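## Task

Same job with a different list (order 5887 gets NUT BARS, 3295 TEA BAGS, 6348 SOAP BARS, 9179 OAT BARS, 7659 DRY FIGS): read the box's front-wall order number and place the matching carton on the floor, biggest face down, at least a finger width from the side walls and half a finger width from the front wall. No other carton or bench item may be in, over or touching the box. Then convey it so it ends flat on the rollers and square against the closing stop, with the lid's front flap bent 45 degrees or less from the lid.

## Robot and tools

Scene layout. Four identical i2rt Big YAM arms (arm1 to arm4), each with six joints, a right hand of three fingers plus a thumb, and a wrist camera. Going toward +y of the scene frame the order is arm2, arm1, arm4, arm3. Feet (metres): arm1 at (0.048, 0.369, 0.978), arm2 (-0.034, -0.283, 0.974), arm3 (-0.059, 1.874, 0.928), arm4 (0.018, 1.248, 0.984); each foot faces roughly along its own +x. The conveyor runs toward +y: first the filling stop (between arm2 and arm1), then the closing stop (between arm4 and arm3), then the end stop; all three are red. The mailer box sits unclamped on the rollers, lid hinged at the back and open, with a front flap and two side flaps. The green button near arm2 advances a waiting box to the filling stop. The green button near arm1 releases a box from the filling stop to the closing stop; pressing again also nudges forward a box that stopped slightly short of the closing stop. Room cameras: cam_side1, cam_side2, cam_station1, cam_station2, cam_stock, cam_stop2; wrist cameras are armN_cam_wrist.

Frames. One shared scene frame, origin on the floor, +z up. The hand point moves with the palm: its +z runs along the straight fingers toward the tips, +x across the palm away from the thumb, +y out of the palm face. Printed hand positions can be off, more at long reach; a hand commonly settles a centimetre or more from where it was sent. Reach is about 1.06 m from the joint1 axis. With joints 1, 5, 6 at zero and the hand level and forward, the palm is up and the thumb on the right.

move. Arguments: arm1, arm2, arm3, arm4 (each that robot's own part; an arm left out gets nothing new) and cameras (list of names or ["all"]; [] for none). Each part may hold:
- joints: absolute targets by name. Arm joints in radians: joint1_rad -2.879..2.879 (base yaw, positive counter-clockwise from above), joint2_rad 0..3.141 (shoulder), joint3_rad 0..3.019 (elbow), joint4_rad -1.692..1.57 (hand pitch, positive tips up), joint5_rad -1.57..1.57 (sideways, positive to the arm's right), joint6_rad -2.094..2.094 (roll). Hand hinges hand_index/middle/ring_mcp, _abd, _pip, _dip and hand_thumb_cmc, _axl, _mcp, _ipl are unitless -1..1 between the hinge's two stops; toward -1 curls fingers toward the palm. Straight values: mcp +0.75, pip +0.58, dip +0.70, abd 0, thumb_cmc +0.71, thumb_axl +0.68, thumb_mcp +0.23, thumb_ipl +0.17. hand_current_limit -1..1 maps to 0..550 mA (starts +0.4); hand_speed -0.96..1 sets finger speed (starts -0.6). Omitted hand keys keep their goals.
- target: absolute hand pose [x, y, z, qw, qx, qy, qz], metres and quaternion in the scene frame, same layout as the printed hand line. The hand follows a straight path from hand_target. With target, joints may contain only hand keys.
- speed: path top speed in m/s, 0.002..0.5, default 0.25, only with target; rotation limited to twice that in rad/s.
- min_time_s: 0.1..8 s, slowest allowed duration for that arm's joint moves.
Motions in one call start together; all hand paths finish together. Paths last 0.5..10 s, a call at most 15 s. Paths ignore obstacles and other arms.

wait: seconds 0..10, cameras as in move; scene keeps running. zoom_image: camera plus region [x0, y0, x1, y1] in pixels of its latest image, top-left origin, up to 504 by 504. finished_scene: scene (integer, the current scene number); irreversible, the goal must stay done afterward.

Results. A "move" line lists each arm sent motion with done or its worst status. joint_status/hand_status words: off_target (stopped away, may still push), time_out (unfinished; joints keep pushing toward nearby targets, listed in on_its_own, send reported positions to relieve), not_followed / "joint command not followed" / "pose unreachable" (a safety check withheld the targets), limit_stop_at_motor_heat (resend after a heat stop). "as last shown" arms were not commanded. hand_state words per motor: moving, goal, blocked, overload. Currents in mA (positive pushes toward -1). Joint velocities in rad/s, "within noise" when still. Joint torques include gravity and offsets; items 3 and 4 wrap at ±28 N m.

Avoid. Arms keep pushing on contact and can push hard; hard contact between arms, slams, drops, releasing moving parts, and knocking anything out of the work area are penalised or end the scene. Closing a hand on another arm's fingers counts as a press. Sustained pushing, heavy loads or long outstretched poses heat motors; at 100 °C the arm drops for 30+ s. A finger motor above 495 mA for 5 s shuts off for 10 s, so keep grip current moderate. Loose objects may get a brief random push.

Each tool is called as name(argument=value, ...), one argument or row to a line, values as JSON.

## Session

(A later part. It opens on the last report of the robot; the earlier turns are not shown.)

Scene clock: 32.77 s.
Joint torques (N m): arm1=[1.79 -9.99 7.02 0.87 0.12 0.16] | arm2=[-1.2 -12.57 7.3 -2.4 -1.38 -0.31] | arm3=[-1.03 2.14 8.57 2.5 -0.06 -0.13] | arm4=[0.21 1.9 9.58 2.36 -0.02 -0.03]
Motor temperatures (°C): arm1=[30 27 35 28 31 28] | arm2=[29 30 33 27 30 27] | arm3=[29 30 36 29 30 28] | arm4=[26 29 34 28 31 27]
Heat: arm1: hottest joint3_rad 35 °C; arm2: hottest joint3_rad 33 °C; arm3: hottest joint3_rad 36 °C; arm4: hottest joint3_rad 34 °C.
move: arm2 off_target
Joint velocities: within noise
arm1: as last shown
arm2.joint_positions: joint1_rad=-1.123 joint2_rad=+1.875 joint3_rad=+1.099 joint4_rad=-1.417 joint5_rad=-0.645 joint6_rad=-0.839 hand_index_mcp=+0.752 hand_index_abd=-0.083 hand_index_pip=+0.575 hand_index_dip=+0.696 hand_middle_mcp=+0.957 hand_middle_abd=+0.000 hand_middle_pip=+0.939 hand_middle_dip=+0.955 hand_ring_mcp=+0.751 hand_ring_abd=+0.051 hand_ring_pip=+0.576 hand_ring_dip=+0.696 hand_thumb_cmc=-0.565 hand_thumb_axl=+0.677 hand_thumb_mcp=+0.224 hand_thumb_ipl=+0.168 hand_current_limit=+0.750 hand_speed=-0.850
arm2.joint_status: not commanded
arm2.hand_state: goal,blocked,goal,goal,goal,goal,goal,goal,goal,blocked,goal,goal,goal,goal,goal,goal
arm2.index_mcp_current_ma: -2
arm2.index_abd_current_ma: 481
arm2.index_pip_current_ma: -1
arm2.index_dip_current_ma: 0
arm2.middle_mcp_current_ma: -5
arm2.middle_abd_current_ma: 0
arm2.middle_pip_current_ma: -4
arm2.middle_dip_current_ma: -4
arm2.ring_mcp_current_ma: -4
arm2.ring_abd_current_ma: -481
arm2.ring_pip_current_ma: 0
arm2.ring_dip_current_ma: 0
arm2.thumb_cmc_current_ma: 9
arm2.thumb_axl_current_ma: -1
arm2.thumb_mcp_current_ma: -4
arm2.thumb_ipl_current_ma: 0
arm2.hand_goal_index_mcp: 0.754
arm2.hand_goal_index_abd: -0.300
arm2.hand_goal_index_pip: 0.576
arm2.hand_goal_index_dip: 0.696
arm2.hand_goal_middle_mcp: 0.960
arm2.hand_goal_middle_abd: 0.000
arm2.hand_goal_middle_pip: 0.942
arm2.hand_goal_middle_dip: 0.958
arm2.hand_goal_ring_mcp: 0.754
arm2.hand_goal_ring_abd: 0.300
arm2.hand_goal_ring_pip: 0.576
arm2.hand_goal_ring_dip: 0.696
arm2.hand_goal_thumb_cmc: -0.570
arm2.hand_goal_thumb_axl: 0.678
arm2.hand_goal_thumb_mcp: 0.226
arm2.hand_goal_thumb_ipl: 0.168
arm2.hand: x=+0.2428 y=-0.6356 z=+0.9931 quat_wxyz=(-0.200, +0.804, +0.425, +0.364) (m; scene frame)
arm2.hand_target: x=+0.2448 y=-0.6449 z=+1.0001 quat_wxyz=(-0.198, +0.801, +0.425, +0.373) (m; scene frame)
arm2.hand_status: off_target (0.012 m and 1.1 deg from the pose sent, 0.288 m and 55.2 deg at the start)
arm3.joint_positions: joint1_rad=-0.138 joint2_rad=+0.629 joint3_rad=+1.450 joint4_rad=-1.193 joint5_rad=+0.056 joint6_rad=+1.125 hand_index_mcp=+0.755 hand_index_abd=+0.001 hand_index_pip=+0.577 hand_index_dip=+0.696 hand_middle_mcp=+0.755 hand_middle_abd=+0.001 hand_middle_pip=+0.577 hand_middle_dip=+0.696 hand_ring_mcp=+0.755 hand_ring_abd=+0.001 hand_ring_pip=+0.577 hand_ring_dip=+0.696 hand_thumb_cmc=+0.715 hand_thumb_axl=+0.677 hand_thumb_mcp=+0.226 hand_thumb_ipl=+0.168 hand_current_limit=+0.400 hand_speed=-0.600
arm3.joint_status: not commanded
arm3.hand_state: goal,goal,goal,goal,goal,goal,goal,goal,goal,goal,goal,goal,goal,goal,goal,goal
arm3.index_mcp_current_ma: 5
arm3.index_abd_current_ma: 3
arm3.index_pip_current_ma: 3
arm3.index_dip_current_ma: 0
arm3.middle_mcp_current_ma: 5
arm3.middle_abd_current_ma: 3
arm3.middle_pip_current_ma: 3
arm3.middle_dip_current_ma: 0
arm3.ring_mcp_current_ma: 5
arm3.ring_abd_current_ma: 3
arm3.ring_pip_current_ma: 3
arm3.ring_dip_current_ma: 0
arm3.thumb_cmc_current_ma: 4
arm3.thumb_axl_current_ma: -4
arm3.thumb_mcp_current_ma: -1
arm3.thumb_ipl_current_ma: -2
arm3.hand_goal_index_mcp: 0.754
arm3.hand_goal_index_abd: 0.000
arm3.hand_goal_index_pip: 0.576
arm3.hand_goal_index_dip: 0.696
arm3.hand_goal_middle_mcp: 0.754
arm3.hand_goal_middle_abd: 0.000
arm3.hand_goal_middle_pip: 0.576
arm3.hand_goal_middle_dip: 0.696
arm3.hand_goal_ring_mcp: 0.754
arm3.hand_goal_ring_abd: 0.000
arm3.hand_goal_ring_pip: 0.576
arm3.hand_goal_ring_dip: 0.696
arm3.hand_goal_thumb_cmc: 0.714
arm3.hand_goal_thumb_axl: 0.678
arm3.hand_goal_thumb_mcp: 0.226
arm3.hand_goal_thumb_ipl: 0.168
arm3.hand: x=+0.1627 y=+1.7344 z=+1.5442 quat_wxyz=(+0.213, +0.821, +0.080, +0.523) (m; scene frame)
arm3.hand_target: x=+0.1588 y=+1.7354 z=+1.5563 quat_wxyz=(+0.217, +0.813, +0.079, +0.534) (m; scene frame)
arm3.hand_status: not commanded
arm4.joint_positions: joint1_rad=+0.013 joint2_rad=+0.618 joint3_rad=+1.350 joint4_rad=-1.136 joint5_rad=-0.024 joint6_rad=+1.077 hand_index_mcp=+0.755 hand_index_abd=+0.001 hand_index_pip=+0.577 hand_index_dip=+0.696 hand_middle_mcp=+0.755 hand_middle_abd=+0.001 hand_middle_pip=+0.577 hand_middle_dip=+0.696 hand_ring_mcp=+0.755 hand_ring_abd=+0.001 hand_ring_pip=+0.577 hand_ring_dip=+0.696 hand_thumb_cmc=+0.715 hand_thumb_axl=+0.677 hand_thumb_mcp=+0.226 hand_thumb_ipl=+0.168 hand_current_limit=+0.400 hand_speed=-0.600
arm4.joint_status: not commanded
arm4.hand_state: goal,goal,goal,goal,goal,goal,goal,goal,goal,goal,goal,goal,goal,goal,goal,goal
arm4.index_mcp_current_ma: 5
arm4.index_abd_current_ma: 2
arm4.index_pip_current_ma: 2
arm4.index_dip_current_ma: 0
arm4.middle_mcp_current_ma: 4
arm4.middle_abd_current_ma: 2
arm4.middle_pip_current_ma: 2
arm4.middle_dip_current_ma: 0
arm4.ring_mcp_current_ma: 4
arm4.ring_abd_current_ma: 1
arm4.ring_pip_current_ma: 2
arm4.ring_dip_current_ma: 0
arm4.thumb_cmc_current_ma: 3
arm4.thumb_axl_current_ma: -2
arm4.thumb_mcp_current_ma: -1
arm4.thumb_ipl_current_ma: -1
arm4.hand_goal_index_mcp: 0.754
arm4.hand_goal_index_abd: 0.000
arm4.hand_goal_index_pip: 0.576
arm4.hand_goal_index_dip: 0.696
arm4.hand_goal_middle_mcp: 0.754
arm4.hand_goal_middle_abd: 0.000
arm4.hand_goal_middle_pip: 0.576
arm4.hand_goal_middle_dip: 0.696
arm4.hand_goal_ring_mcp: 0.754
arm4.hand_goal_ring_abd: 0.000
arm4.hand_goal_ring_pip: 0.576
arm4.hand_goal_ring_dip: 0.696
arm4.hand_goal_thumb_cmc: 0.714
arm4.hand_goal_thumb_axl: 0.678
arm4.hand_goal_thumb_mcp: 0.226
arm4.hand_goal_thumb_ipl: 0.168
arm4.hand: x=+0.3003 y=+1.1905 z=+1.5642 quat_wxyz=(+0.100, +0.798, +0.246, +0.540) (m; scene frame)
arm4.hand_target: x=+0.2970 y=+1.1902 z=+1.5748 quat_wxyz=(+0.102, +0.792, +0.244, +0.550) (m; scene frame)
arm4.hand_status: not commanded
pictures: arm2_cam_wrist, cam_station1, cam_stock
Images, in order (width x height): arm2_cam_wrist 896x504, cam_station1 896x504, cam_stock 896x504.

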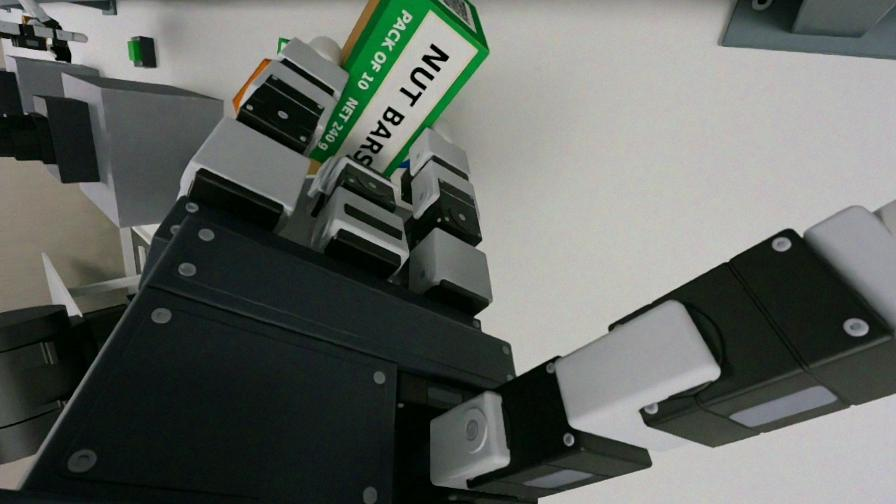

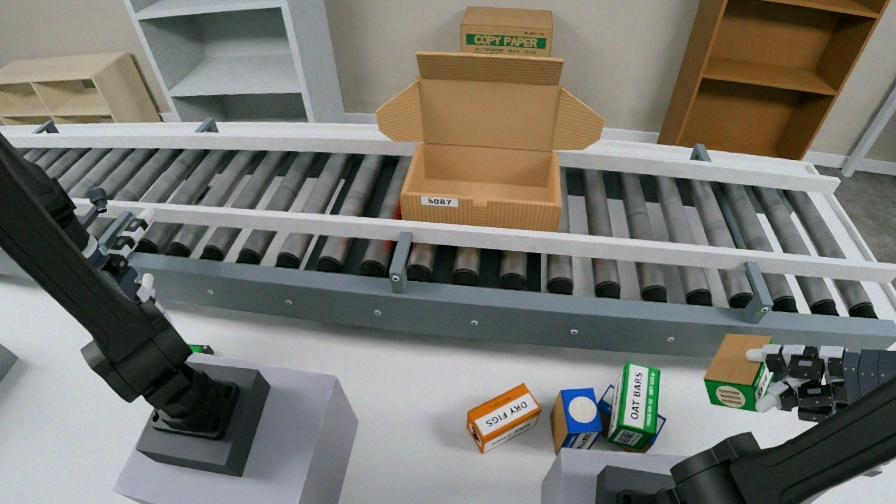

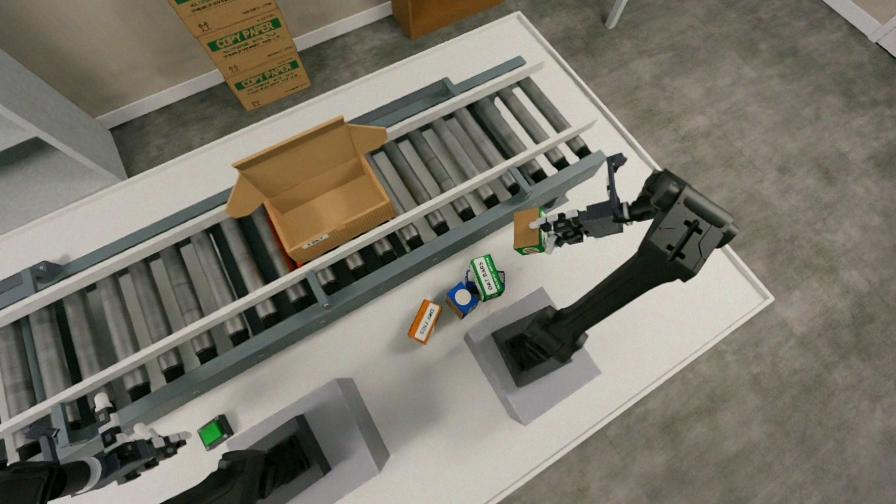

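move(
  arm2={"target": [0.238, -0.650, 0.90, -0.1984, 0.8003, 0.4255, 0.3731], "speed": 0.12},
)

move(
  arm2={"target": [0.238, -0.650, 0.850, -0.1984, 0.8003, 0.4255, 0.3731], "speed": 0.05},
  cameras=["arm2_cam_wrist", "cam_station1", "cam_stock"],
)

zoom_image(
  camera="cam_station1",
  region=[660, 320, 860, 460],
)

Scene clock: 34.37 s.
Joint torques (N m): arm1=[1.2 -10.17 7.02 0.92 0.16 0.16] | arm2=[-1.38 -14.15 4.85 -1.42 -1.21 -0.35] | arm3=[-1.49 1.96 8.58 2.61 -0.09 -0.13] | arm4=[0.32 2.55 9.54 2.33 0.02 -0.06]
Motor temperatures (°C): arm1=[30 27 35 28 31 28] | arm2=[29 30 33 27 30 27] | arm3=[29 30 36 29 30 28] | arm4=[26 29 34 28 31 27]
Heat: arm1: hottest joint3_rad 35 °C; arm2: hottest joint3_rad 33 °C; arm3: hottest joint3_rad 36 °C; arm4: hottest joint3_rad 34 °C.
move: arm2 off_target
Joint velocities: within noise
arm1, arm3, arm4: as last shown
arm2.joint_positions: joint1_rad=-1.138 joint2_rad=+2.088 joint3_rad=+1.099 joint4_rad=-1.241 joint5_rad=-0.636 joint6_rad=-0.860 hand_index_mcp=+0.752 hand_index_abd=-0.083 hand_index_pip=+0.575 hand_index_dip=+0.696 hand_middle_mcp=+0.957 hand_middle_abd=+0.000 hand_middle_pip=+0.939 hand_middle_dip=+0.955 hand_ring_mcp=+0.751 hand_ring_abd=+0.051 hand_ring_pip=+0.575 hand_ring_dip=+0.696 hand_thumb_cmc=-0.565 hand_thumb_axl=+0.677 hand_thumb_mcp=+0.224 hand_thumb_ipl=+0.168 hand_current_limit=+0.750 hand_speed=-0.850
arm2.joint_status: not commanded
arm2.hand_state: goal,blocked,goal,goal,goal,goal,goal,goal,goal,blocked,goal,goal,goal,goal,goal,goal
arm2.index_mcp_current_ma: -2
arm2.index_abd_current_ma: 481
arm2.index_pip_current_ma: -1
arm2.index_dip_current_ma: 0
arm2.middle_mcp_current_ma: -5
arm2.middle_abd_current_ma: 0
arm2.middle_pip_current_ma: -4
arm2.middle_dip_current_ma: -4
arm2.ring_mcp_current_ma: -5
arm2.ring_abd_current_ma: -481
arm2.ring_pip_current_ma: -1
arm2.ring_dip_current_ma: 0
arm2.thumb_cmc_current_ma: 9
arm2.thumb_axl_current_ma: -1
arm2.thumb_mcp_current_ma: -4
arm2.thumb_ipl_current_ma: 0
arm2.hand_goal_index_mcp: 0.754
arm2.hand_goal_index_abd: -0.300
arm2.hand_goal_index_pip: 0.576
arm2.hand_goal_index_dip: 0.696
arm2.hand_goal_middle_mcp: 0.960
arm2.hand_goal_middle_abd: 0.000
arm2.hand_goal_middle_pip: 0.942
arm2.hand_goal_middle_dip: 0.958
arm2.hand_goal_ring_mcp: 0.754
arm2.hand_goal_ring_abd: 0.300
arm2.hand_goal_ring_pip: 0.576
arm2.hand_goal_ring_dip: 0.696
arm2.hand_goal_thumb_cmc: -0.570
arm2.hand_goal_thumb_axl: 0.678
arm2.hand_goal_thumb_mcp: 0.226
arm2.hand_goal_thumb_ipl: 0.168
arm2.hand: x=+0.2376 y=-0.6384 z=+0.8986 quat_wxyz=(-0.211, +0.802, +0.422, +0.367) (m; scene frame)
arm2.hand_target: x=+0.2379 y=-0.6498 z=+0.9002 quat_wxyz=(-0.198, +0.800, +0.426, +0.373) (m; scene frame)
arm2.hand_status: off_target (0.012 m and 1.7 deg from the pose sent, 0.094 m and 1.1 deg at the start)
pictures: none

Scene clock: 35.93 s.
Joint torques (N m): arm1=[1.55 -10.11 7.1 0.88 0.15 0.18] | arm2=[-1.2 -14.39 4.51 -1.09 -1.25 -0.34] | arm3=[-1.03 2.32 8.46 2.62 -0.1 -0.13] | arm4=[0.03 2.14 9.44 2.29 0.01 -0.06]
Motor temperatures (°C): arm1=[30 28 35 28 31 28] | arm2=[29 30 33 27 30 27] | arm3=[29 30 36 29 30 28] | arm4=[26 29 34 28 31 27]
Heat: arm1: hottest joint3_rad 35 °C; arm2: hottest joint3_rad 33 °C; arm3: hottest joint3_rad 36 °C; arm4: hottest joint3_rad 34 °C.
move: arm2 off_target
Joint velocities: within noise
arm1.joint_positions: joint1_rad=+0.950 joint2_rad=+1.519 joint3_rad=+0.721 joint4_rad=-0.754 joint5_rad=-0.009 joint6_rad=+1.000 hand_index_mcp=+0.755 hand_index_abd=+0.000 hand_index_pip=+0.577 hand_index_dip=+0.696 hand_middle_mcp=+0.756 hand_middle_abd=+0.000 hand_middle_pip=-0.292 hand_middle_dip=-0.171 hand_ring_mcp=+0.756 hand_ring_abd=+0.000 hand_ring_pip=-0.292 hand_ring_dip=-0.171 hand_thumb_cmc=-0.568 hand_thumb_axl=+0.677 hand_thumb_mcp=+0.223 hand_thumb_ipl=+0.168 hand_current_limit=+0.400 hand_speed=-0.600
arm1.joint_status: not commanded
arm1.hand_state: goal,goal,goal,goal,goal,goal,goal,goal,goal,goal,goal,goal,goal,goal,goal,goal
arm1.index_mcp_current_ma: 3
arm1.index_abd_current_ma: 1
arm1.index_pip_current_ma: 2
arm1.index_dip_current_ma: 0
arm1.middle_mcp_current_ma: 6
arm1.middle_abd_current_ma: 1
arm1.middle_pip_current_ma: 16
arm1.middle_dip_current_ma: 8
arm1.ring_mcp_current_ma: 6
arm1.ring_abd_current_ma: 1
arm1.ring_pip_current_ma: 15
arm1.ring_dip_current_ma: 7
arm1.thumb_cmc_current_ma: 4
arm1.thumb_axl_current_ma: -2
arm1.thumb_mcp_current_ma: -9
arm1.thumb_ipl_current_ma: -1
arm1.hand_goal_index_mcp: 0.754
arm1.hand_goal_index_abd: 0.000
arm1.hand_goal_index_pip: 0.576
arm1.hand_goal_index_dip: 0.696
arm1.hand_goal_middle_mcp: 0.754
arm1.hand_goal_middle_abd: 0.000
arm1.hand_goal_middle_pip: -0.298
arm1.hand_goal_middle_dip: -0.174
arm1.hand_goal_ring_mcp: 0.754
arm1.hand_goal_ring_abd: 0.000
arm1.hand_goal_ring_pip: -0.298
arm1.hand_goal_ring_dip: -0.174
arm1.hand_goal_thumb_cmc: -0.570
arm1.hand_goal_thumb_axl: 0.678
arm1.hand_goal_thumb_mcp: 0.226
arm1.hand_goal_thumb_ipl: 0.168
arm1.hand: x=+0.3141 y=+0.6364 z=+0.9660 quat_wxyz=(-0.001, +0.704, +0.710, +0.005) (m; scene frame)
arm1.hand_target: x=+0.3110 y=+0.6360 z=+0.9601 quat_wxyz=(+0.000, +0.707, +0.707, +0.000) (m; scene frame)
arm1.hand_status: not commanded
arm2.joint_positions: joint1_rad=-1.138 joint2_rad=+2.198 joint3_rad=+1.113 joint4_rad=-1.142 joint5_rad=-0.636 joint6_rad=-0.861 hand_index_mcp=+0.752 hand_index_abd=-0.083 hand_index_pip=+0.575 hand_index_dip=+0.696 hand_middle_mcp=+0.957 hand_middle_abd=+0.000 hand_middle_pip=+0.939 hand_middle_dip=+0.955 hand_ring_mcp=+0.750 hand_ring_abd=+0.051 hand_ring_pip=+0.575 hand_ring_dip=+0.696 hand_thumb_cmc=-0.565 hand_thumb_axl=+0.677 hand_thumb_mcp=+0.224 hand_thumb_ipl=+0.168 hand_current_limit=+0.750 hand_speed=-0.850
arm2.joint_status: not commanded
arm2.hand_state: goal,blocked,goal,goal,goal,goal,goal,goal,goal,blocked,goal,goal,goal,goal,goal,goal
arm2.index_mcp_current_ma: -2
arm2.index_abd_current_ma: 481
arm2.index_pip_current_ma: -1
arm2.index_dip_current_ma: 0
arm2.middle_mcp_current_ma: -5
arm2.middle_abd_current_ma: 0
arm2.middle_pip_current_ma: -4
arm2.middle_dip_current_ma: -4
arm2.ring_mcp_current_ma: -6
arm2.ring_abd_current_ma: -481
arm2.ring_pip_current_ma: -1
arm2.ring_dip_current_ma: 0
arm2.thumb_cmc_current_ma: 9
arm2.thumb_axl_current_ma: -1
arm2.thumb_mcp_current_ma: -4
arm2.thumb_ipl_current_ma: 0
arm2.hand_goal_index_mcp: 0.754
arm2.hand_goal_index_abd: -0.300
arm2.hand_goal_index_pip: 0.576
arm2.hand_goal_index_dip: 0.696
arm2.hand_goal_middle_mcp: 0.960
arm2.hand_goal_middle_abd: 0.000
arm2.hand_goal_middle_pip: 0.942
arm2.hand_goal_middle_dip: 0.958
arm2.hand_goal_ring_mcp: 0.754
arm2.hand_goal_ring_abd: 0.300
arm2.hand_goal_ring_pip: 0.576
arm2.hand_goal_ring_dip: 0.696
arm2.hand_goal_thumb_cmc: -0.570
arm2.hand_goal_thumb_axl: 0.678
arm2.hand_goal_thumb_mcp: 0.226
arm2.hand_goal_thumb_ipl: 0.168
arm2.hand: x=+0.2381 y=-0.6394 z=+0.8511 quat_wxyz=(-0.210, +0.802, +0.423, +0.367) (m; scene frame)
arm2.hand_target: x=+0.2379 y=-0.6498 z=+0.8502 quat_wxyz=(-0.198, +0.800, +0.425, +0.373) (m; scene frame)
arm2.hand_status: off_target (0.011 m and 1.5 deg from the pose sent, 0.050 m and 1.7 deg at the start)
arm3, arm4: as last shown
pictures: arm2_cam_wrist, cam_station1, cam_stock
Images, in order (width x height): arm2_cam_wrist 896x504, cam_station1 896x504, cam_stock 896x504.

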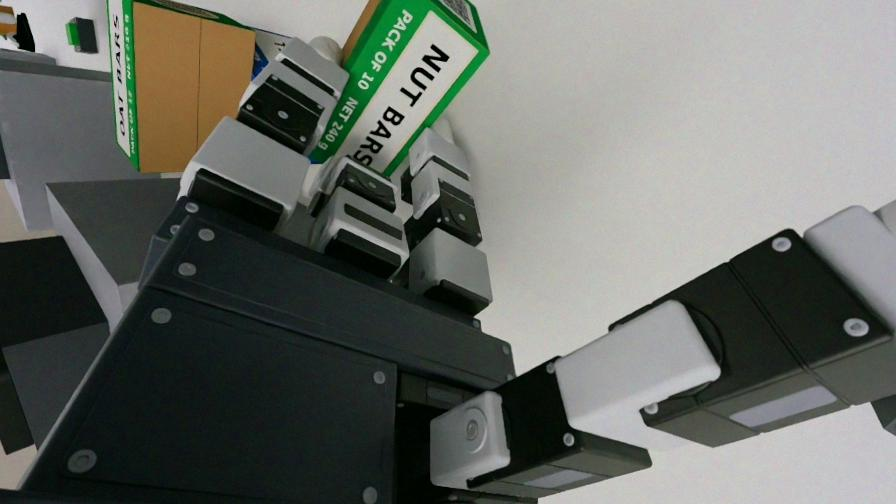

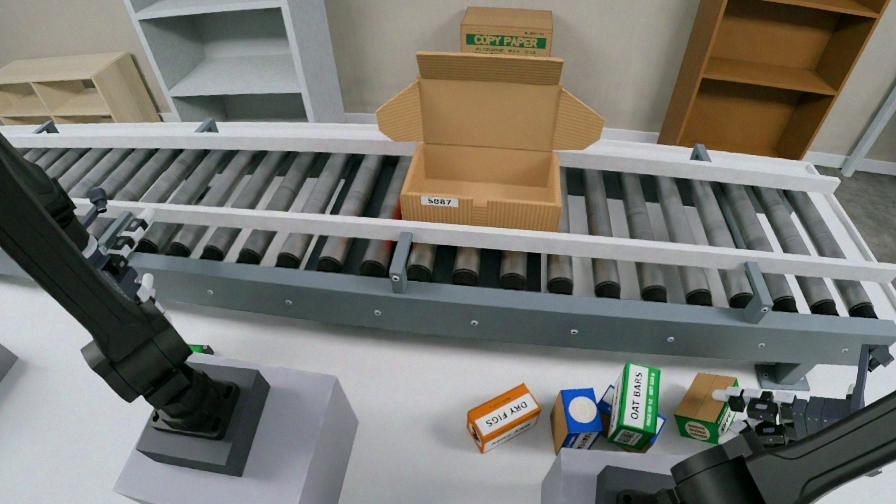

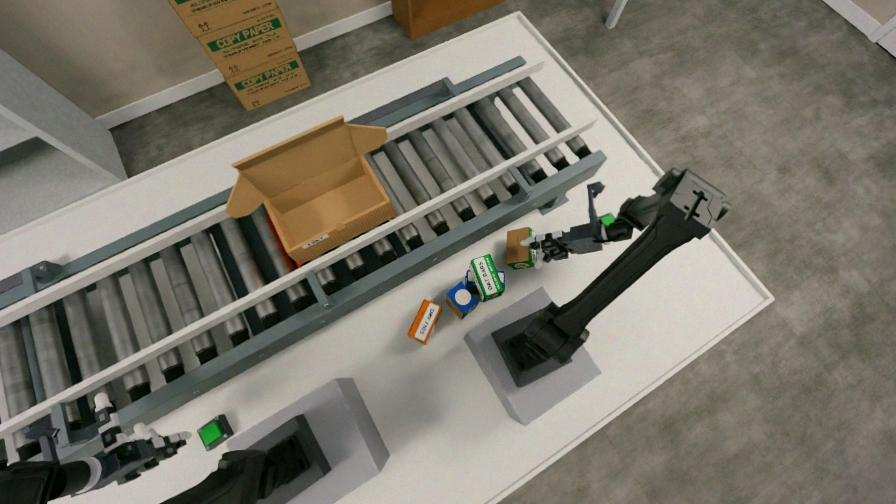

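Scaled by 2.520 from the camera's 896x504 image, which has a finer 1280x720 frame.

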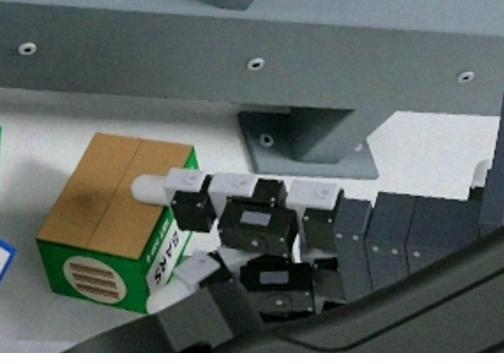

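move(
  arm2={"target": [0.238, -0.652, 0.826, -0.1984, 0.8003, 0.4255, 0.3731], "speed": 0.04},
  cameras=["arm2_cam_wrist", "cam_station1"],
)

zoom_image(
  camera="cam_station1",
  region=[640, 330, 840, 470],
)

Scene clock: 37.30 s.
Joint torques (N m): arm1=[1.32 -9.93 7.21 0.85 0.08 0.17] | arm2=[-1.49 -12.28 4.45 -0.23 -0.52 -0.27] | arm3=[-0.85 2.37 8.44 2.48 -0.07 -0.12] | arm4=[0.15 2.55 9.51 2.15 -0.01 -0.03]
Motor temperatures (°C): arm1=[30 28 35 28 31 28] | arm2=[29 30 33 27 30 27] | arm3=[29 30 36 29 30 28] | arm4=[26 29 35 28 31 27]
Heat: arm1: hottest joint3_rad 35 °C; arm2: hottest joint3_rad 33 °C; arm3: hottest joint3_rad 36 °C; arm4: hottest joint3_rad 35 °C.
move: arm2 off_target
Joint velocities: within noise
arm1, arm3, arm4: as last shown
arm2.joint_positions: joint1_rad=-1.145 joint2_rad=+2.233 joint3_rad=+1.129 joint4_rad=-1.125 joint5_rad=-0.652 joint6_rad=-0.867 hand_index_mcp=+0.758 hand_index_abd=-0.083 hand_index_pip=+0.578 hand_index_dip=+0.696 hand_middle_mcp=+0.957 hand_middle_abd=+0.001 hand_middle_pip=+0.939 hand_middle_dip=+0.955 hand_ring_mcp=+0.765 hand_ring_abd=+0.051 hand_ring_pip=+0.582 hand_ring_dip=+0.697 hand_thumb_cmc=-0.565 hand_thumb_axl=+0.677 hand_thumb_mcp=+0.224 hand_thumb_ipl=+0.168 hand_current_limit=+0.750 hand_speed=-0.850
arm2.joint_status: not commanded
arm2.hand_state: goal,blocked,goal,goal,goal,goal,goal,goal,goal,blocked,goal,goal,goal,goal,goal,goal
arm2.index_mcp_current_ma: 6
arm2.index_abd_current_ma: 481
arm2.index_pip_current_ma: 2
arm2.index_dip_current_ma: 0
arm2.middle_mcp_current_ma: -5
arm2.middle_abd_current_ma: 0
arm2.middle_pip_current_ma: -4
arm2.middle_dip_current_ma: -4
arm2.ring_mcp_current_ma: 23
arm2.ring_abd_current_ma: -481
arm2.ring_pip_current_ma: 11
arm2.ring_dip_current_ma: 1
arm2.thumb_cmc_current_ma: 9
arm2.thumb_axl_current_ma: -1
arm2.thumb_mcp_current_ma: -4
arm2.thumb_ipl_current_ma: 0
arm2.hand_goal_index_mcp: 0.754
arm2.hand_goal_index_abd: -0.300
arm2.hand_goal_index_pip: 0.576
arm2.hand_goal_index_dip: 0.696
arm2.hand_goal_middle_mcp: 0.960
arm2.hand_goal_middle_abd: 0.000
arm2.hand_goal_middle_pip: 0.942
arm2.hand_goal_middle_dip: 0.958
arm2.hand_goal_ring_mcp: 0.754
arm2.hand_goal_ring_abd: 0.300
arm2.hand_goal_ring_pip: 0.576
arm2.hand_goal_ring_dip: 0.696
arm2.hand_goal_thumb_cmc: -0.570
arm2.hand_goal_thumb_axl: 0.678
arm2.hand_goal_thumb_mcp: 0.226
arm2.hand_goal_thumb_ipl: 0.168
arm2.hand: x=+0.2389 y=-0.6439 z=+0.8399 quat_wxyz=(-0.206, +0.801, +0.419, +0.375) (m; scene frame)
arm2.hand_target: x=+0.2376 y=-0.6515 z=+0.8264 quat_wxyz=(-0.199, +0.800, +0.425, +0.373) (m; scene frame)
arm2.hand_status: off_target (0.016 m and 1.1 deg from the pose sent, 0.028 m and 1.5 deg at the start)
pictures: arm2_cam_wrist, cam_station1
Images, in order (width x height): arm2_cam_wrist 896x504, cam_station1 896x504.

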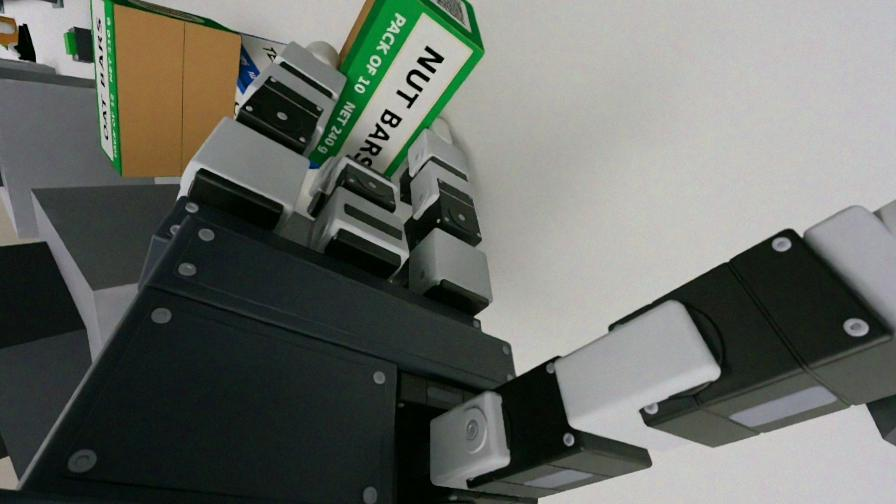

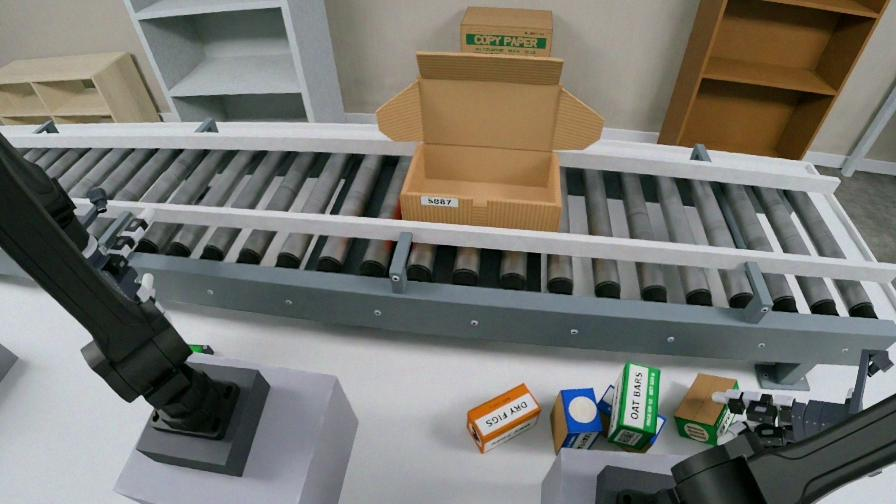

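Scaled by 2.520 from the camera's 896x504 image, which has a finer 1280x720 frame.

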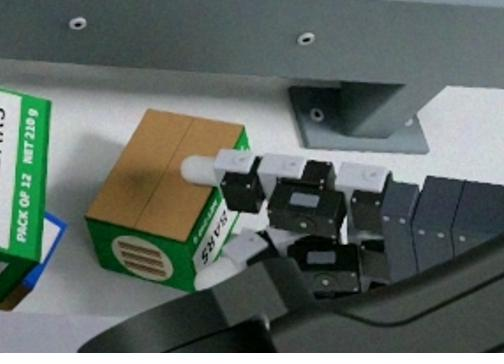

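move(
  arm2={"joints": {"hand_ring_abd": -0.3, "hand_index_abd": -0.08, "hand_current_limit": 0.5, "hand_speed": -0.85}},
  cameras=["arm2_cam_wrist", "cam_station1"],
)

zoom_image(
  camera="cam_station1",
  region=[640, 330, 840, 470],
)

Scene clock: 38.87 s.
Joint torques (N m): arm1=[1.2 -10.11 7.06 0.85 0.16 0.16] | arm2=[-0.62 -13.22 3.92 -0.64 -0.98 -0.32] | arm3=[-1.03 1.61 8.54 2.55 -0.1 -0.14] | arm4=[0.09 2.02 9.5 2.3 -0.05 -0.03]
Motor temperatures (°C): arm1=[30 28 35 28 31 28] | arm2=[29 30 33 27 30 27] | arm3=[29 30 36 29 30 28] | arm4=[26 29 35 28 31 27]
Heat: arm1: hottest joint3_rad 35 °C; arm2: hottest joint3_rad 33 °C; arm3: hottest joint3_rad 36 °C; arm4: hottest joint3_rad 35 °C.
move: arm2 done
Joint velocities: within noise
arm1, arm3, arm4: as last shown
arm2.joint_positions: joint1_rad=-1.145 joint2_rad=+2.246 joint3_rad=+1.136 joint4_rad=-1.112 joint5_rad=-0.641 joint6_rad=-0.867 hand_index_mcp=+0.755 hand_index_abd=-0.065 hand_index_pip=+0.578 hand_index_dip=+0.696 hand_middle_mcp=+0.957 hand_middle_abd=+0.001 hand_middle_pip=+0.939 hand_middle_dip=+0.955 hand_ring_mcp=+0.755 hand_ring_abd=-0.289 hand_ring_pip=+0.578 hand_ring_dip=+0.697 hand_thumb_cmc=-0.565 hand_thumb_axl=+0.677 hand_thumb_mcp=+0.224 hand_thumb_ipl=+0.168 hand_current_limit=+0.500 hand_speed=-0.850
arm2.joint_status: all done
arm2.hand_state: goal,goal,goal,goal,goal,goal,goal,goal,goal,goal,goal,goal,goal,goal,goal,goal
arm2.index_mcp_current_ma: 1
arm2.index_abd_current_ma: 27
arm2.index_pip_current_ma: 2
arm2.index_dip_current_ma: 0
arm2.middle_mcp_current_ma: -5
arm2.middle_abd_current_ma: 1
arm2.middle_pip_current_ma: -4
arm2.middle_dip_current_ma: -4
arm2.ring_mcp_current_ma: 1
arm2.ring_abd_current_ma: 19
arm2.ring_pip_current_ma: 3
arm2.ring_dip_current_ma: 1
arm2.thumb_cmc_current_ma: 9
arm2.thumb_axl_current_ma: -1
arm2.thumb_mcp_current_ma: -4
arm2.thumb_ipl_current_ma: 0
arm2.hand_goal_index_mcp: 0.754
arm2.hand_goal_index_abd: -0.080
arm2.hand_goal_index_pip: 0.576
arm2.hand_goal_index_dip: 0.696
arm2.hand_goal_middle_mcp: 0.960
arm2.hand_goal_middle_abd: 0.000
arm2.hand_goal_middle_pip: 0.942
arm2.hand_goal_middle_dip: 0.958
arm2.hand_goal_ring_mcp: 0.754
arm2.hand_goal_ring_abd: -0.300
arm2.hand_goal_ring_pip: 0.576
arm2.hand_goal_ring_dip: 0.696
arm2.hand_goal_thumb_cmc: -0.570
arm2.hand_goal_thumb_axl: 0.678
arm2.hand_goal_thumb_mcp: 0.226
arm2.hand_goal_thumb_ipl: 0.168
arm2.hand: x=+0.2385 y=-0.6461 z=+0.8338 quat_wxyz=(-0.204, +0.802, +0.423, +0.370) (m; scene frame)
arm2.hand_target: x=+0.2378 y=-0.6515 z=+0.8265 quat_wxyz=(-0.198, +0.800, +0.425, +0.373) (m; scene frame)
arm2.hand_status: not commanded
pictures: arm2_cam_wrist, cam_station1
Images, in order (width x height): arm2_cam_wrist 896x504, cam_station1 896x504.

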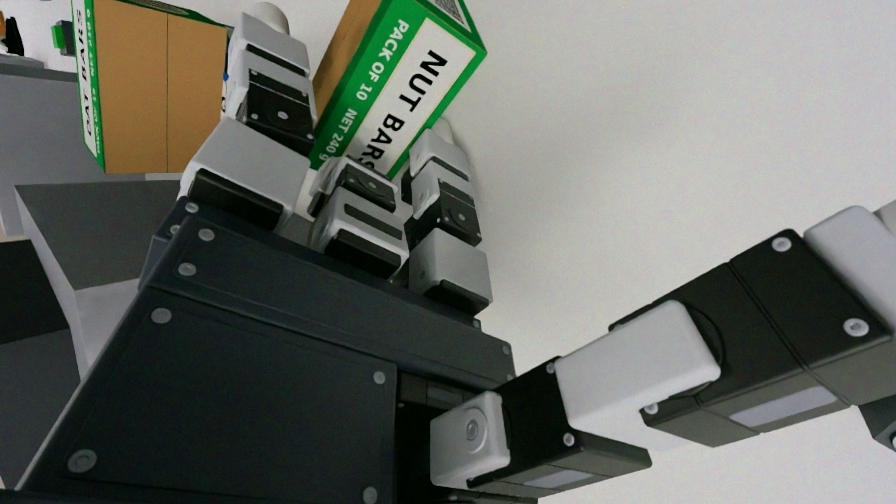

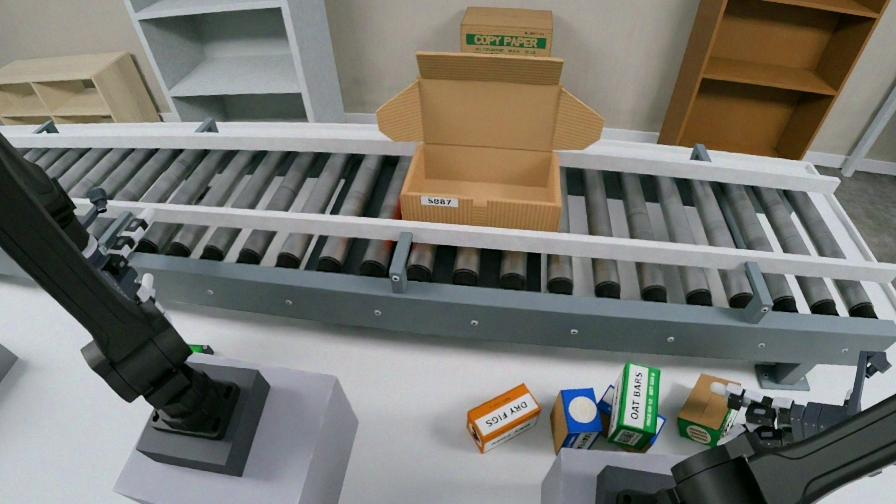

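Scaled by 2.520 from the camera's 896x504 image, which has a finer 1280x720 frame.

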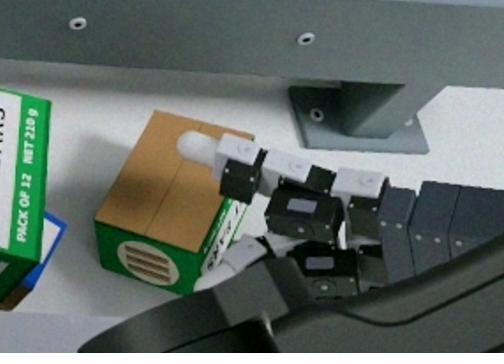

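move(
  arm2={"target": [0.190, -0.712, 0.925, -0.1984, 0.8003, 0.4255, 0.3731], "speed": 0.07},
  cameras=["arm2_cam_wrist", "cam_station1", "cam_stock"],
)

zoom_image(
  camera="cam_station1",
  region=[640, 330, 840, 470],
)

Scene clock: 41.53 s.
Joint torques (N m): arm1=[1.14 -10.11 7.02 0.95 0.15 0.16] | arm2=[-1.38 -16.5 5.97 -2.43 -0.62 -0.33] | arm3=[-1.14 2.32 8.47 2.59 -0.08 -0.12] | arm4=[0.32 2.14 9.5 2.17 0 -0.01]
Motor temperatures (°C): arm1=[30 28 36 28 31 28] | arm2=[29 30 33 27 30 27] | arm3=[29 30 37 29 30 28] | arm4=[26 29 35 28 31 27]
Heat: arm1: hottest joint3_rad 36 °C; arm2: hottest joint3_rad 33 °C; arm3: hottest joint3_rad 37 °C; arm4: hottest joint3_rad 35 °C.
move: arm2 off_target
Joint velocities: within noise
arm1, arm3, arm4: as last shown
arm2.joint_positions: joint1_rad=-1.273 joint2_rad=+2.140 joint3_rad=+1.271 joint4_rad=-1.428 joint5_rad=-0.564 joint6_rad=-0.987 hand_index_mcp=+0.751 hand_index_abd=-0.070 hand_index_pip=+0.576 hand_index_dip=+0.696 hand_middle_mcp=+0.957 hand_middle_abd=+0.001 hand_middle_pip=+0.939 hand_middle_dip=+0.955 hand_ring_mcp=+0.755 hand_ring_abd=-0.289 hand_ring_pip=+0.578 hand_ring_dip=+0.697 hand_thumb_cmc=-0.565 hand_thumb_axl=+0.677 hand_thumb_mcp=+0.224 hand_thumb_ipl=+0.168 hand_current_limit=+0.500 hand_speed=-0.850
arm2.joint_status: not commanded
arm2.hand_state: goal,goal,goal,goal,goal,goal,goal,goal,goal,goal,goal,goal,goal,goal,goal,goal
arm2.index_mcp_current_ma: -4
arm2.index_abd_current_ma: 16
arm2.index_pip_current_ma: 0
arm2.index_dip_current_ma: 0
arm2.middle_mcp_current_ma: -5
arm2.middle_abd_current_ma: 1
arm2.middle_pip_current_ma: -4
arm2.middle_dip_current_ma: -4
arm2.ring_mcp_current_ma: 1
arm2.ring_abd_current_ma: 18
arm2.ring_pip_current_ma: 3
arm2.ring_dip_current_ma: 1
arm2.thumb_cmc_current_ma: 9
arm2.thumb_axl_current_ma: -1
arm2.thumb_mcp_current_ma: -4
arm2.thumb_ipl_current_ma: 0
arm2.hand_goal_index_mcp: 0.754
arm2.hand_goal_index_abd: -0.080
arm2.hand_goal_index_pip: 0.576
arm2.hand_goal_index_dip: 0.696
arm2.hand_goal_middle_mcp: 0.960
arm2.hand_goal_middle_abd: 0.000
arm2.hand_goal_middle_pip: 0.942
arm2.hand_goal_middle_dip: 0.958
arm2.hand_goal_ring_mcp: 0.754
arm2.hand_goal_ring_abd: -0.300
arm2.hand_goal_ring_pip: 0.576
arm2.hand_goal_ring_dip: 0.696
arm2.hand_goal_thumb_cmc: -0.570
arm2.hand_goal_thumb_axl: 0.678
arm2.hand_goal_thumb_mcp: 0.226
arm2.hand_goal_thumb_ipl: 0.168
arm2.hand: x=+0.1926 y=-0.7018 z=+0.9182 quat_wxyz=(-0.206, +0.801, +0.421, +0.372) (m; scene frame)
arm2.hand_target: x=+0.1899 y=-0.7118 z=+0.9250 quat_wxyz=(-0.198, +0.800, +0.425, +0.373) (m; scene frame)
arm2.hand_status: off_target (0.013 m and 1.0 deg from the pose sent, 0.123 m and 0.8 deg at the start)
pictures: arm2_cam_wrist, cam_station1, cam_stock
Images, in order (width x height): arm2_cam_wrist 896x504, cam_station1 896x504, cam_stock 896x504.

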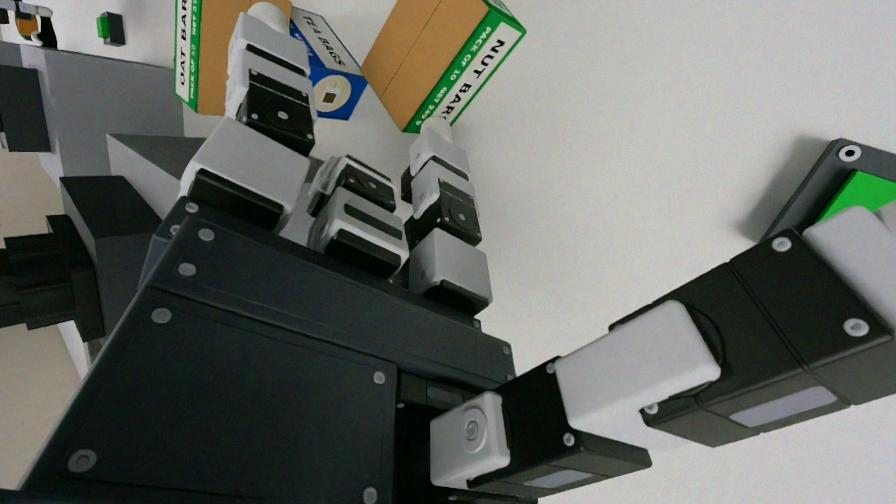

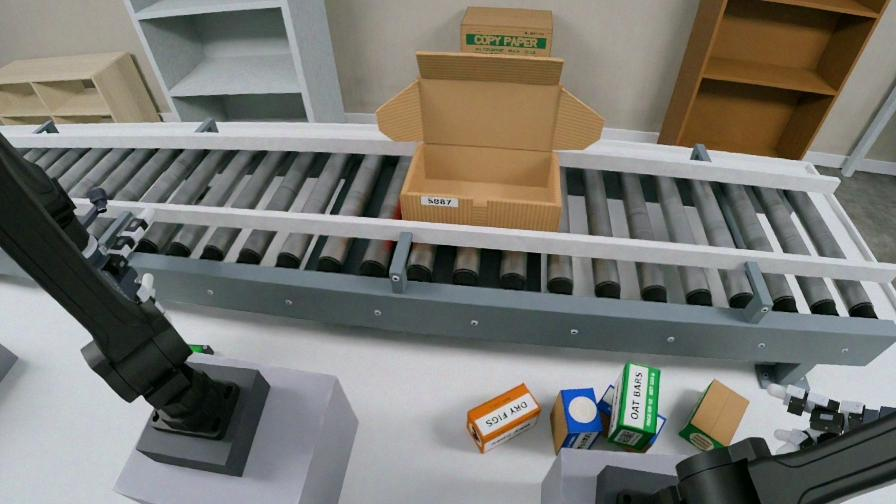

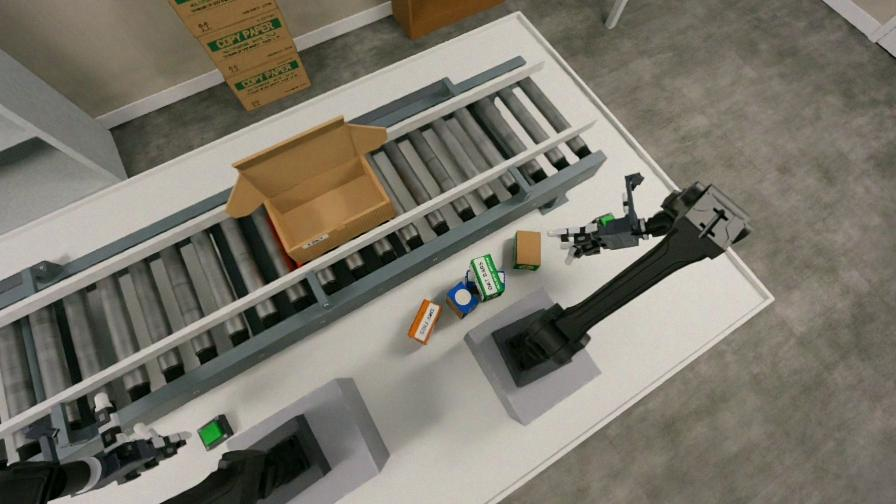

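Scaled by 2.520 from the camera's 896x504 image, which has a finer 1280x720 frame.

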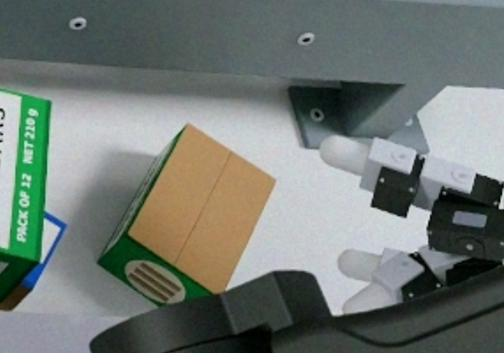

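move(
  arm2={"joints": {"hand_index_abd": 0.17, "hand_ring_abd": -0.17, "hand_middle_mcp": 0.753, "hand_middle_pip": -0.299, "hand_middle_dip": -0.174, "hand_current_limit": 0.4, "hand_speed": -0.5}, "target": [0.205, -0.64, 1.06, 0.191, 0.862, 0.458, 0.1016], "speed": 0.25},
)

move(
  arm2={"target": [0.233, -0.553, 0.985, 0.191, 0.862, 0.458, 0.1016], "speed": 0.2},
  cameras=["arm2_cam_wrist", "cam_station1"],
)

zoom_image(
  camera="arm2_cam_wrist",
  region=[240, 0, 500, 200],
)

zoom_image(
  camera="cam_station1",
  region=[640, 330, 840, 470],
)

Scene clock: 45.10 s.
Joint torques (N m): arm1=[1.49 -9.76 7.04 0.7 0.17 0.17] | arm2=[0.21 -6.3 6.54 2.35 -0.42 0.11] | arm3=[-0.91 2.2 8.57 2.47 -0.08 -0.14] | arm4=[0.15 2.37 9.59 2.24 -0.04 -0.04]
Motor temperatures (°C): arm1=[30 28 36 28 31 28] | arm2=[29 30 33 27 30 27] | arm3=[29 30 37 29 30 28] | arm4=[26 29 35 28 31 27]
Heat: arm1: hottest joint3_rad 36 °C; arm2: hottest joint3_rad 33 °C; arm3: hottest joint3_rad 37 °C; arm4: hottest joint3_rad 35 °C.
move: arm2 done
Joint velocities: within noise
arm1, arm3, arm4: as last shown
arm2.joint_positions: joint1_rad=-1.014 joint2_rad=+1.242 joint3_rad=+0.573 joint4_rad=-0.543 joint5_rad=-0.211 joint6_rad=-0.489 hand_index_mcp=+0.754 hand_index_abd=+0.170 hand_index_pip=+0.576 hand_index_dip=+0.696 hand_middle_mcp=+0.756 hand_middle_abd=+0.001 hand_middle_pip=-0.292 hand_middle_dip=-0.171 hand_ring_mcp=+0.755 hand_ring_abd=-0.169 hand_ring_pip=+0.578 hand_ring_dip=+0.697 hand_thumb_cmc=-0.567 hand_thumb_axl=+0.677 hand_thumb_mcp=+0.224 hand_thumb_ipl=+0.168 hand_current_limit=+0.400 hand_speed=-0.500
arm2.joint_status: all done
arm2.hand_state: goal,goal,goal,goal,goal,goal,goal,goal,goal,goal,goal,goal,goal,goal,goal,goal
arm2.index_mcp_current_ma: 0
arm2.index_abd_current_ma: 0
arm2.index_pip_current_ma: 0
arm2.index_dip_current_ma: 0
arm2.middle_mcp_current_ma: 2
arm2.middle_abd_current_ma: 1
arm2.middle_pip_current_ma: 10
arm2.middle_dip_current_ma: 4
arm2.ring_mcp_current_ma: 1
arm2.ring_abd_current_ma: 1
arm2.ring_pip_current_ma: 3
arm2.ring_dip_current_ma: 1
arm2.thumb_cmc_current_ma: 4
arm2.thumb_axl_current_ma: -1
arm2.thumb_mcp_current_ma: -4
arm2.thumb_ipl_current_ma: 0
arm2.hand_goal_index_mcp: 0.754
arm2.hand_goal_index_abd: 0.170
arm2.hand_goal_index_pip: 0.576
arm2.hand_goal_index_dip: 0.696
arm2.hand_goal_middle_mcp: 0.754
arm2.hand_goal_middle_abd: 0.000
arm2.hand_goal_middle_pip: -0.298
arm2.hand_goal_middle_dip: -0.174
arm2.hand_goal_ring_mcp: 0.754
arm2.hand_goal_ring_abd: -0.170
arm2.hand_goal_ring_pip: 0.576
arm2.hand_goal_ring_dip: 0.696
arm2.hand_goal_thumb_cmc: -0.570
arm2.hand_goal_thumb_axl: 0.678
arm2.hand_goal_thumb_mcp: 0.226
arm2.hand_goal_thumb_ipl: 0.168
arm2.hand: x=+0.2020 y=-0.6426 z=+1.0609 quat_wxyz=(+0.187, +0.862, +0.460, +0.100) (m; scene frame)
arm2.hand_target: x=+0.2048 y=-0.6400 z=+1.0599 quat_wxyz=(+0.191, +0.862, +0.458, +0.102) (m; scene frame)
arm2.hand_status: done (0.004 m and 0.5 deg from the pose sent, 0.155 m and 56.2 deg at the start)
pictures: none

Scene clock: 46.77 s.
Joint torques (N m): arm1=[1.55 -10.17 7.02 0.83 0.13 0.16] | arm2=[0.15 -3.55 5.09 2.32 -0.11 0.05] | arm3=[-0.97 2.08 8.43 2.58 -0.08 -0.14] | arm4=[0.15 2.49 9.44 2.22 -0.02 -0.04]
Motor temperatures (°C): arm1=[30 28 36 28 31 28] | arm2=[29 30 33 28 30 27] | arm3=[29 30 37 29 30 28] | arm4=[26 29 35 28 31 27]
Heat: arm1: hottest joint3_rad 36 °C; arm2: hottest joint3_rad 33 °C; arm3: hottest joint3_rad 37 °C; arm4: hottest joint3_rad 35 °C.
move: arm2 done
Joint velocities: within noise
arm1, arm3, arm4: as last shown
arm2.joint_positions: joint1_rad=-0.732 joint2_rad=+1.290 joint3_rad=+0.333 joint4_rad=-0.200 joint5_rad=-0.103 joint6_rad=-0.226 hand_index_mcp=+0.754 hand_index_abd=+0.170 hand_index_pip=+0.576 hand_index_dip=+0.696 hand_middle_mcp=+0.756 hand_middle_abd=+0.001 hand_middle_pip=-0.292 hand_middle_dip=-0.171 hand_ring_mcp=+0.755 hand_ring_abd=-0.169 hand_ring_pip=+0.578 hand_ring_dip=+0.697 hand_thumb_cmc=-0.568 hand_thumb_axl=+0.677 hand_thumb_mcp=+0.224 hand_thumb_ipl=+0.168 hand_current_limit=+0.400 hand_speed=-0.500
arm2.joint_status: not commanded
arm2.hand_state: goal,goal,goal,goal,goal,goal,goal,goal,goal,goal,goal,goal,goal,goal,goal,goal
arm2.index_mcp_current_ma: 0
arm2.index_abd_current_ma: 0
arm2.index_pip_current_ma: 0
arm2.index_dip_current_ma: 0
arm2.middle_mcp_current_ma: 3
arm2.middle_abd_current_ma: 1
arm2.middle_pip_current_ma: 10
arm2.middle_dip_current_ma: 4
arm2.ring_mcp_current_ma: 1
arm2.ring_abd_current_ma: 1
arm2.ring_pip_current_ma: 3
arm2.ring_dip_current_ma: 1
arm2.thumb_cmc_current_ma: 3
arm2.thumb_axl_current_ma: -1
arm2.thumb_mcp_current_ma: -4
arm2.thumb_ipl_current_ma: 0
arm2.hand_goal_index_mcp: 0.754
arm2.hand_goal_index_abd: 0.170
arm2.hand_goal_index_pip: 0.576
arm2.hand_goal_index_dip: 0.696
arm2.hand_goal_middle_mcp: 0.754
arm2.hand_goal_middle_abd: 0.000
arm2.hand_goal_middle_pip: -0.298
arm2.hand_goal_middle_dip: -0.174
arm2.hand_goal_ring_mcp: 0.754
arm2.hand_goal_ring_abd: -0.170
arm2.hand_goal_ring_pip: 0.576
arm2.hand_goal_ring_dip: 0.696
arm2.hand_goal_thumb_cmc: -0.570
arm2.hand_goal_thumb_axl: 0.678
arm2.hand_goal_thumb_mcp: 0.226
arm2.hand_goal_thumb_ipl: 0.168
arm2.hand: x=+0.2323 y=-0.5569 z=+0.9902 quat_wxyz=(+0.194, +0.861, +0.460, +0.100) (m; scene frame)
arm2.hand_target: x=+0.2329 y=-0.5529 z=+0.9852 quat_wxyz=(+0.191, +0.862, +0.458, +0.102) (m; scene frame)
arm2.hand_status: done (0.007 m and 0.4 deg from the pose sent, 0.122 m and 0.5 deg at the start)
pictures: arm2_cam_wrist, cam_station1
Images, in order (width x height): arm2_cam_wrist 896x504, cam_station1 896x504.

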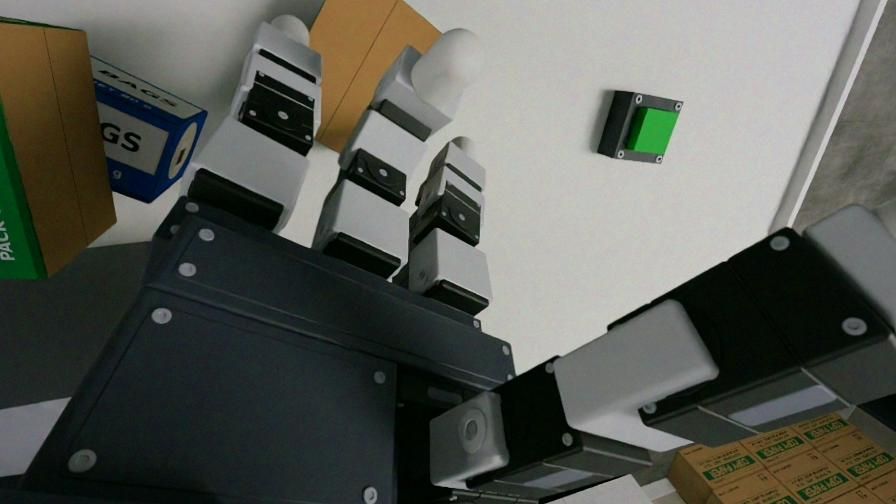

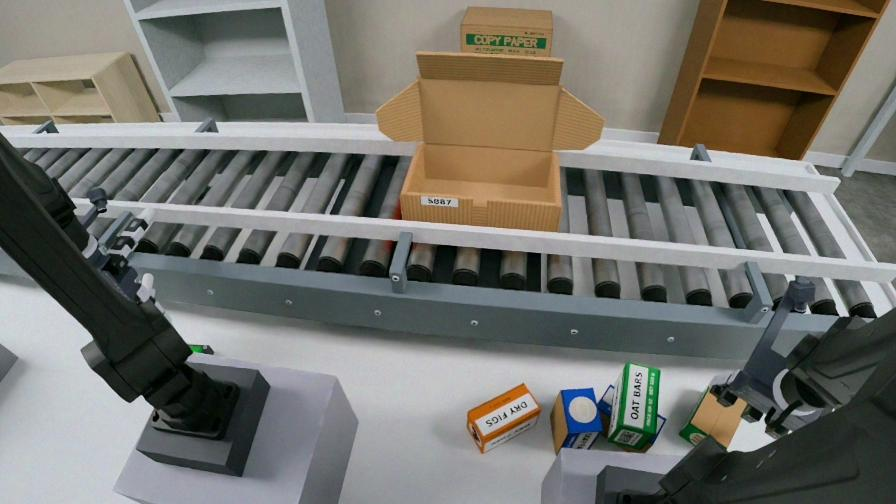

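Scaled by 1.938 from the camera's 896x504 image, which has a finer 1280x720 frame.

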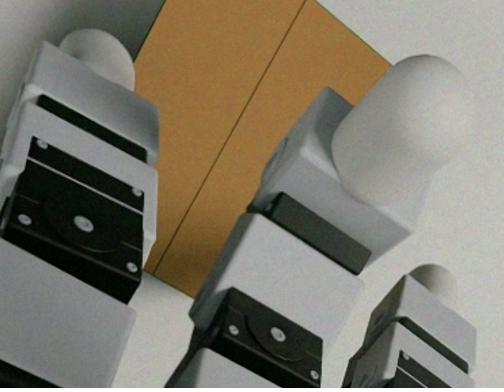

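Scaled by 2.520 from the camera's 896x504 image, which has a finer 1280x720 frame.

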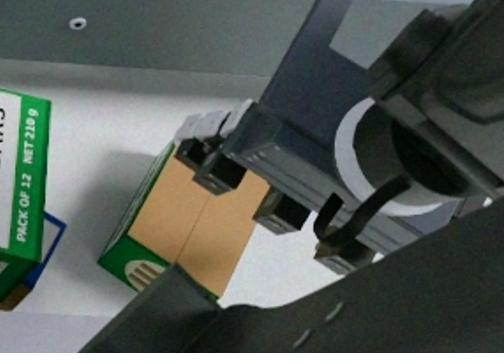

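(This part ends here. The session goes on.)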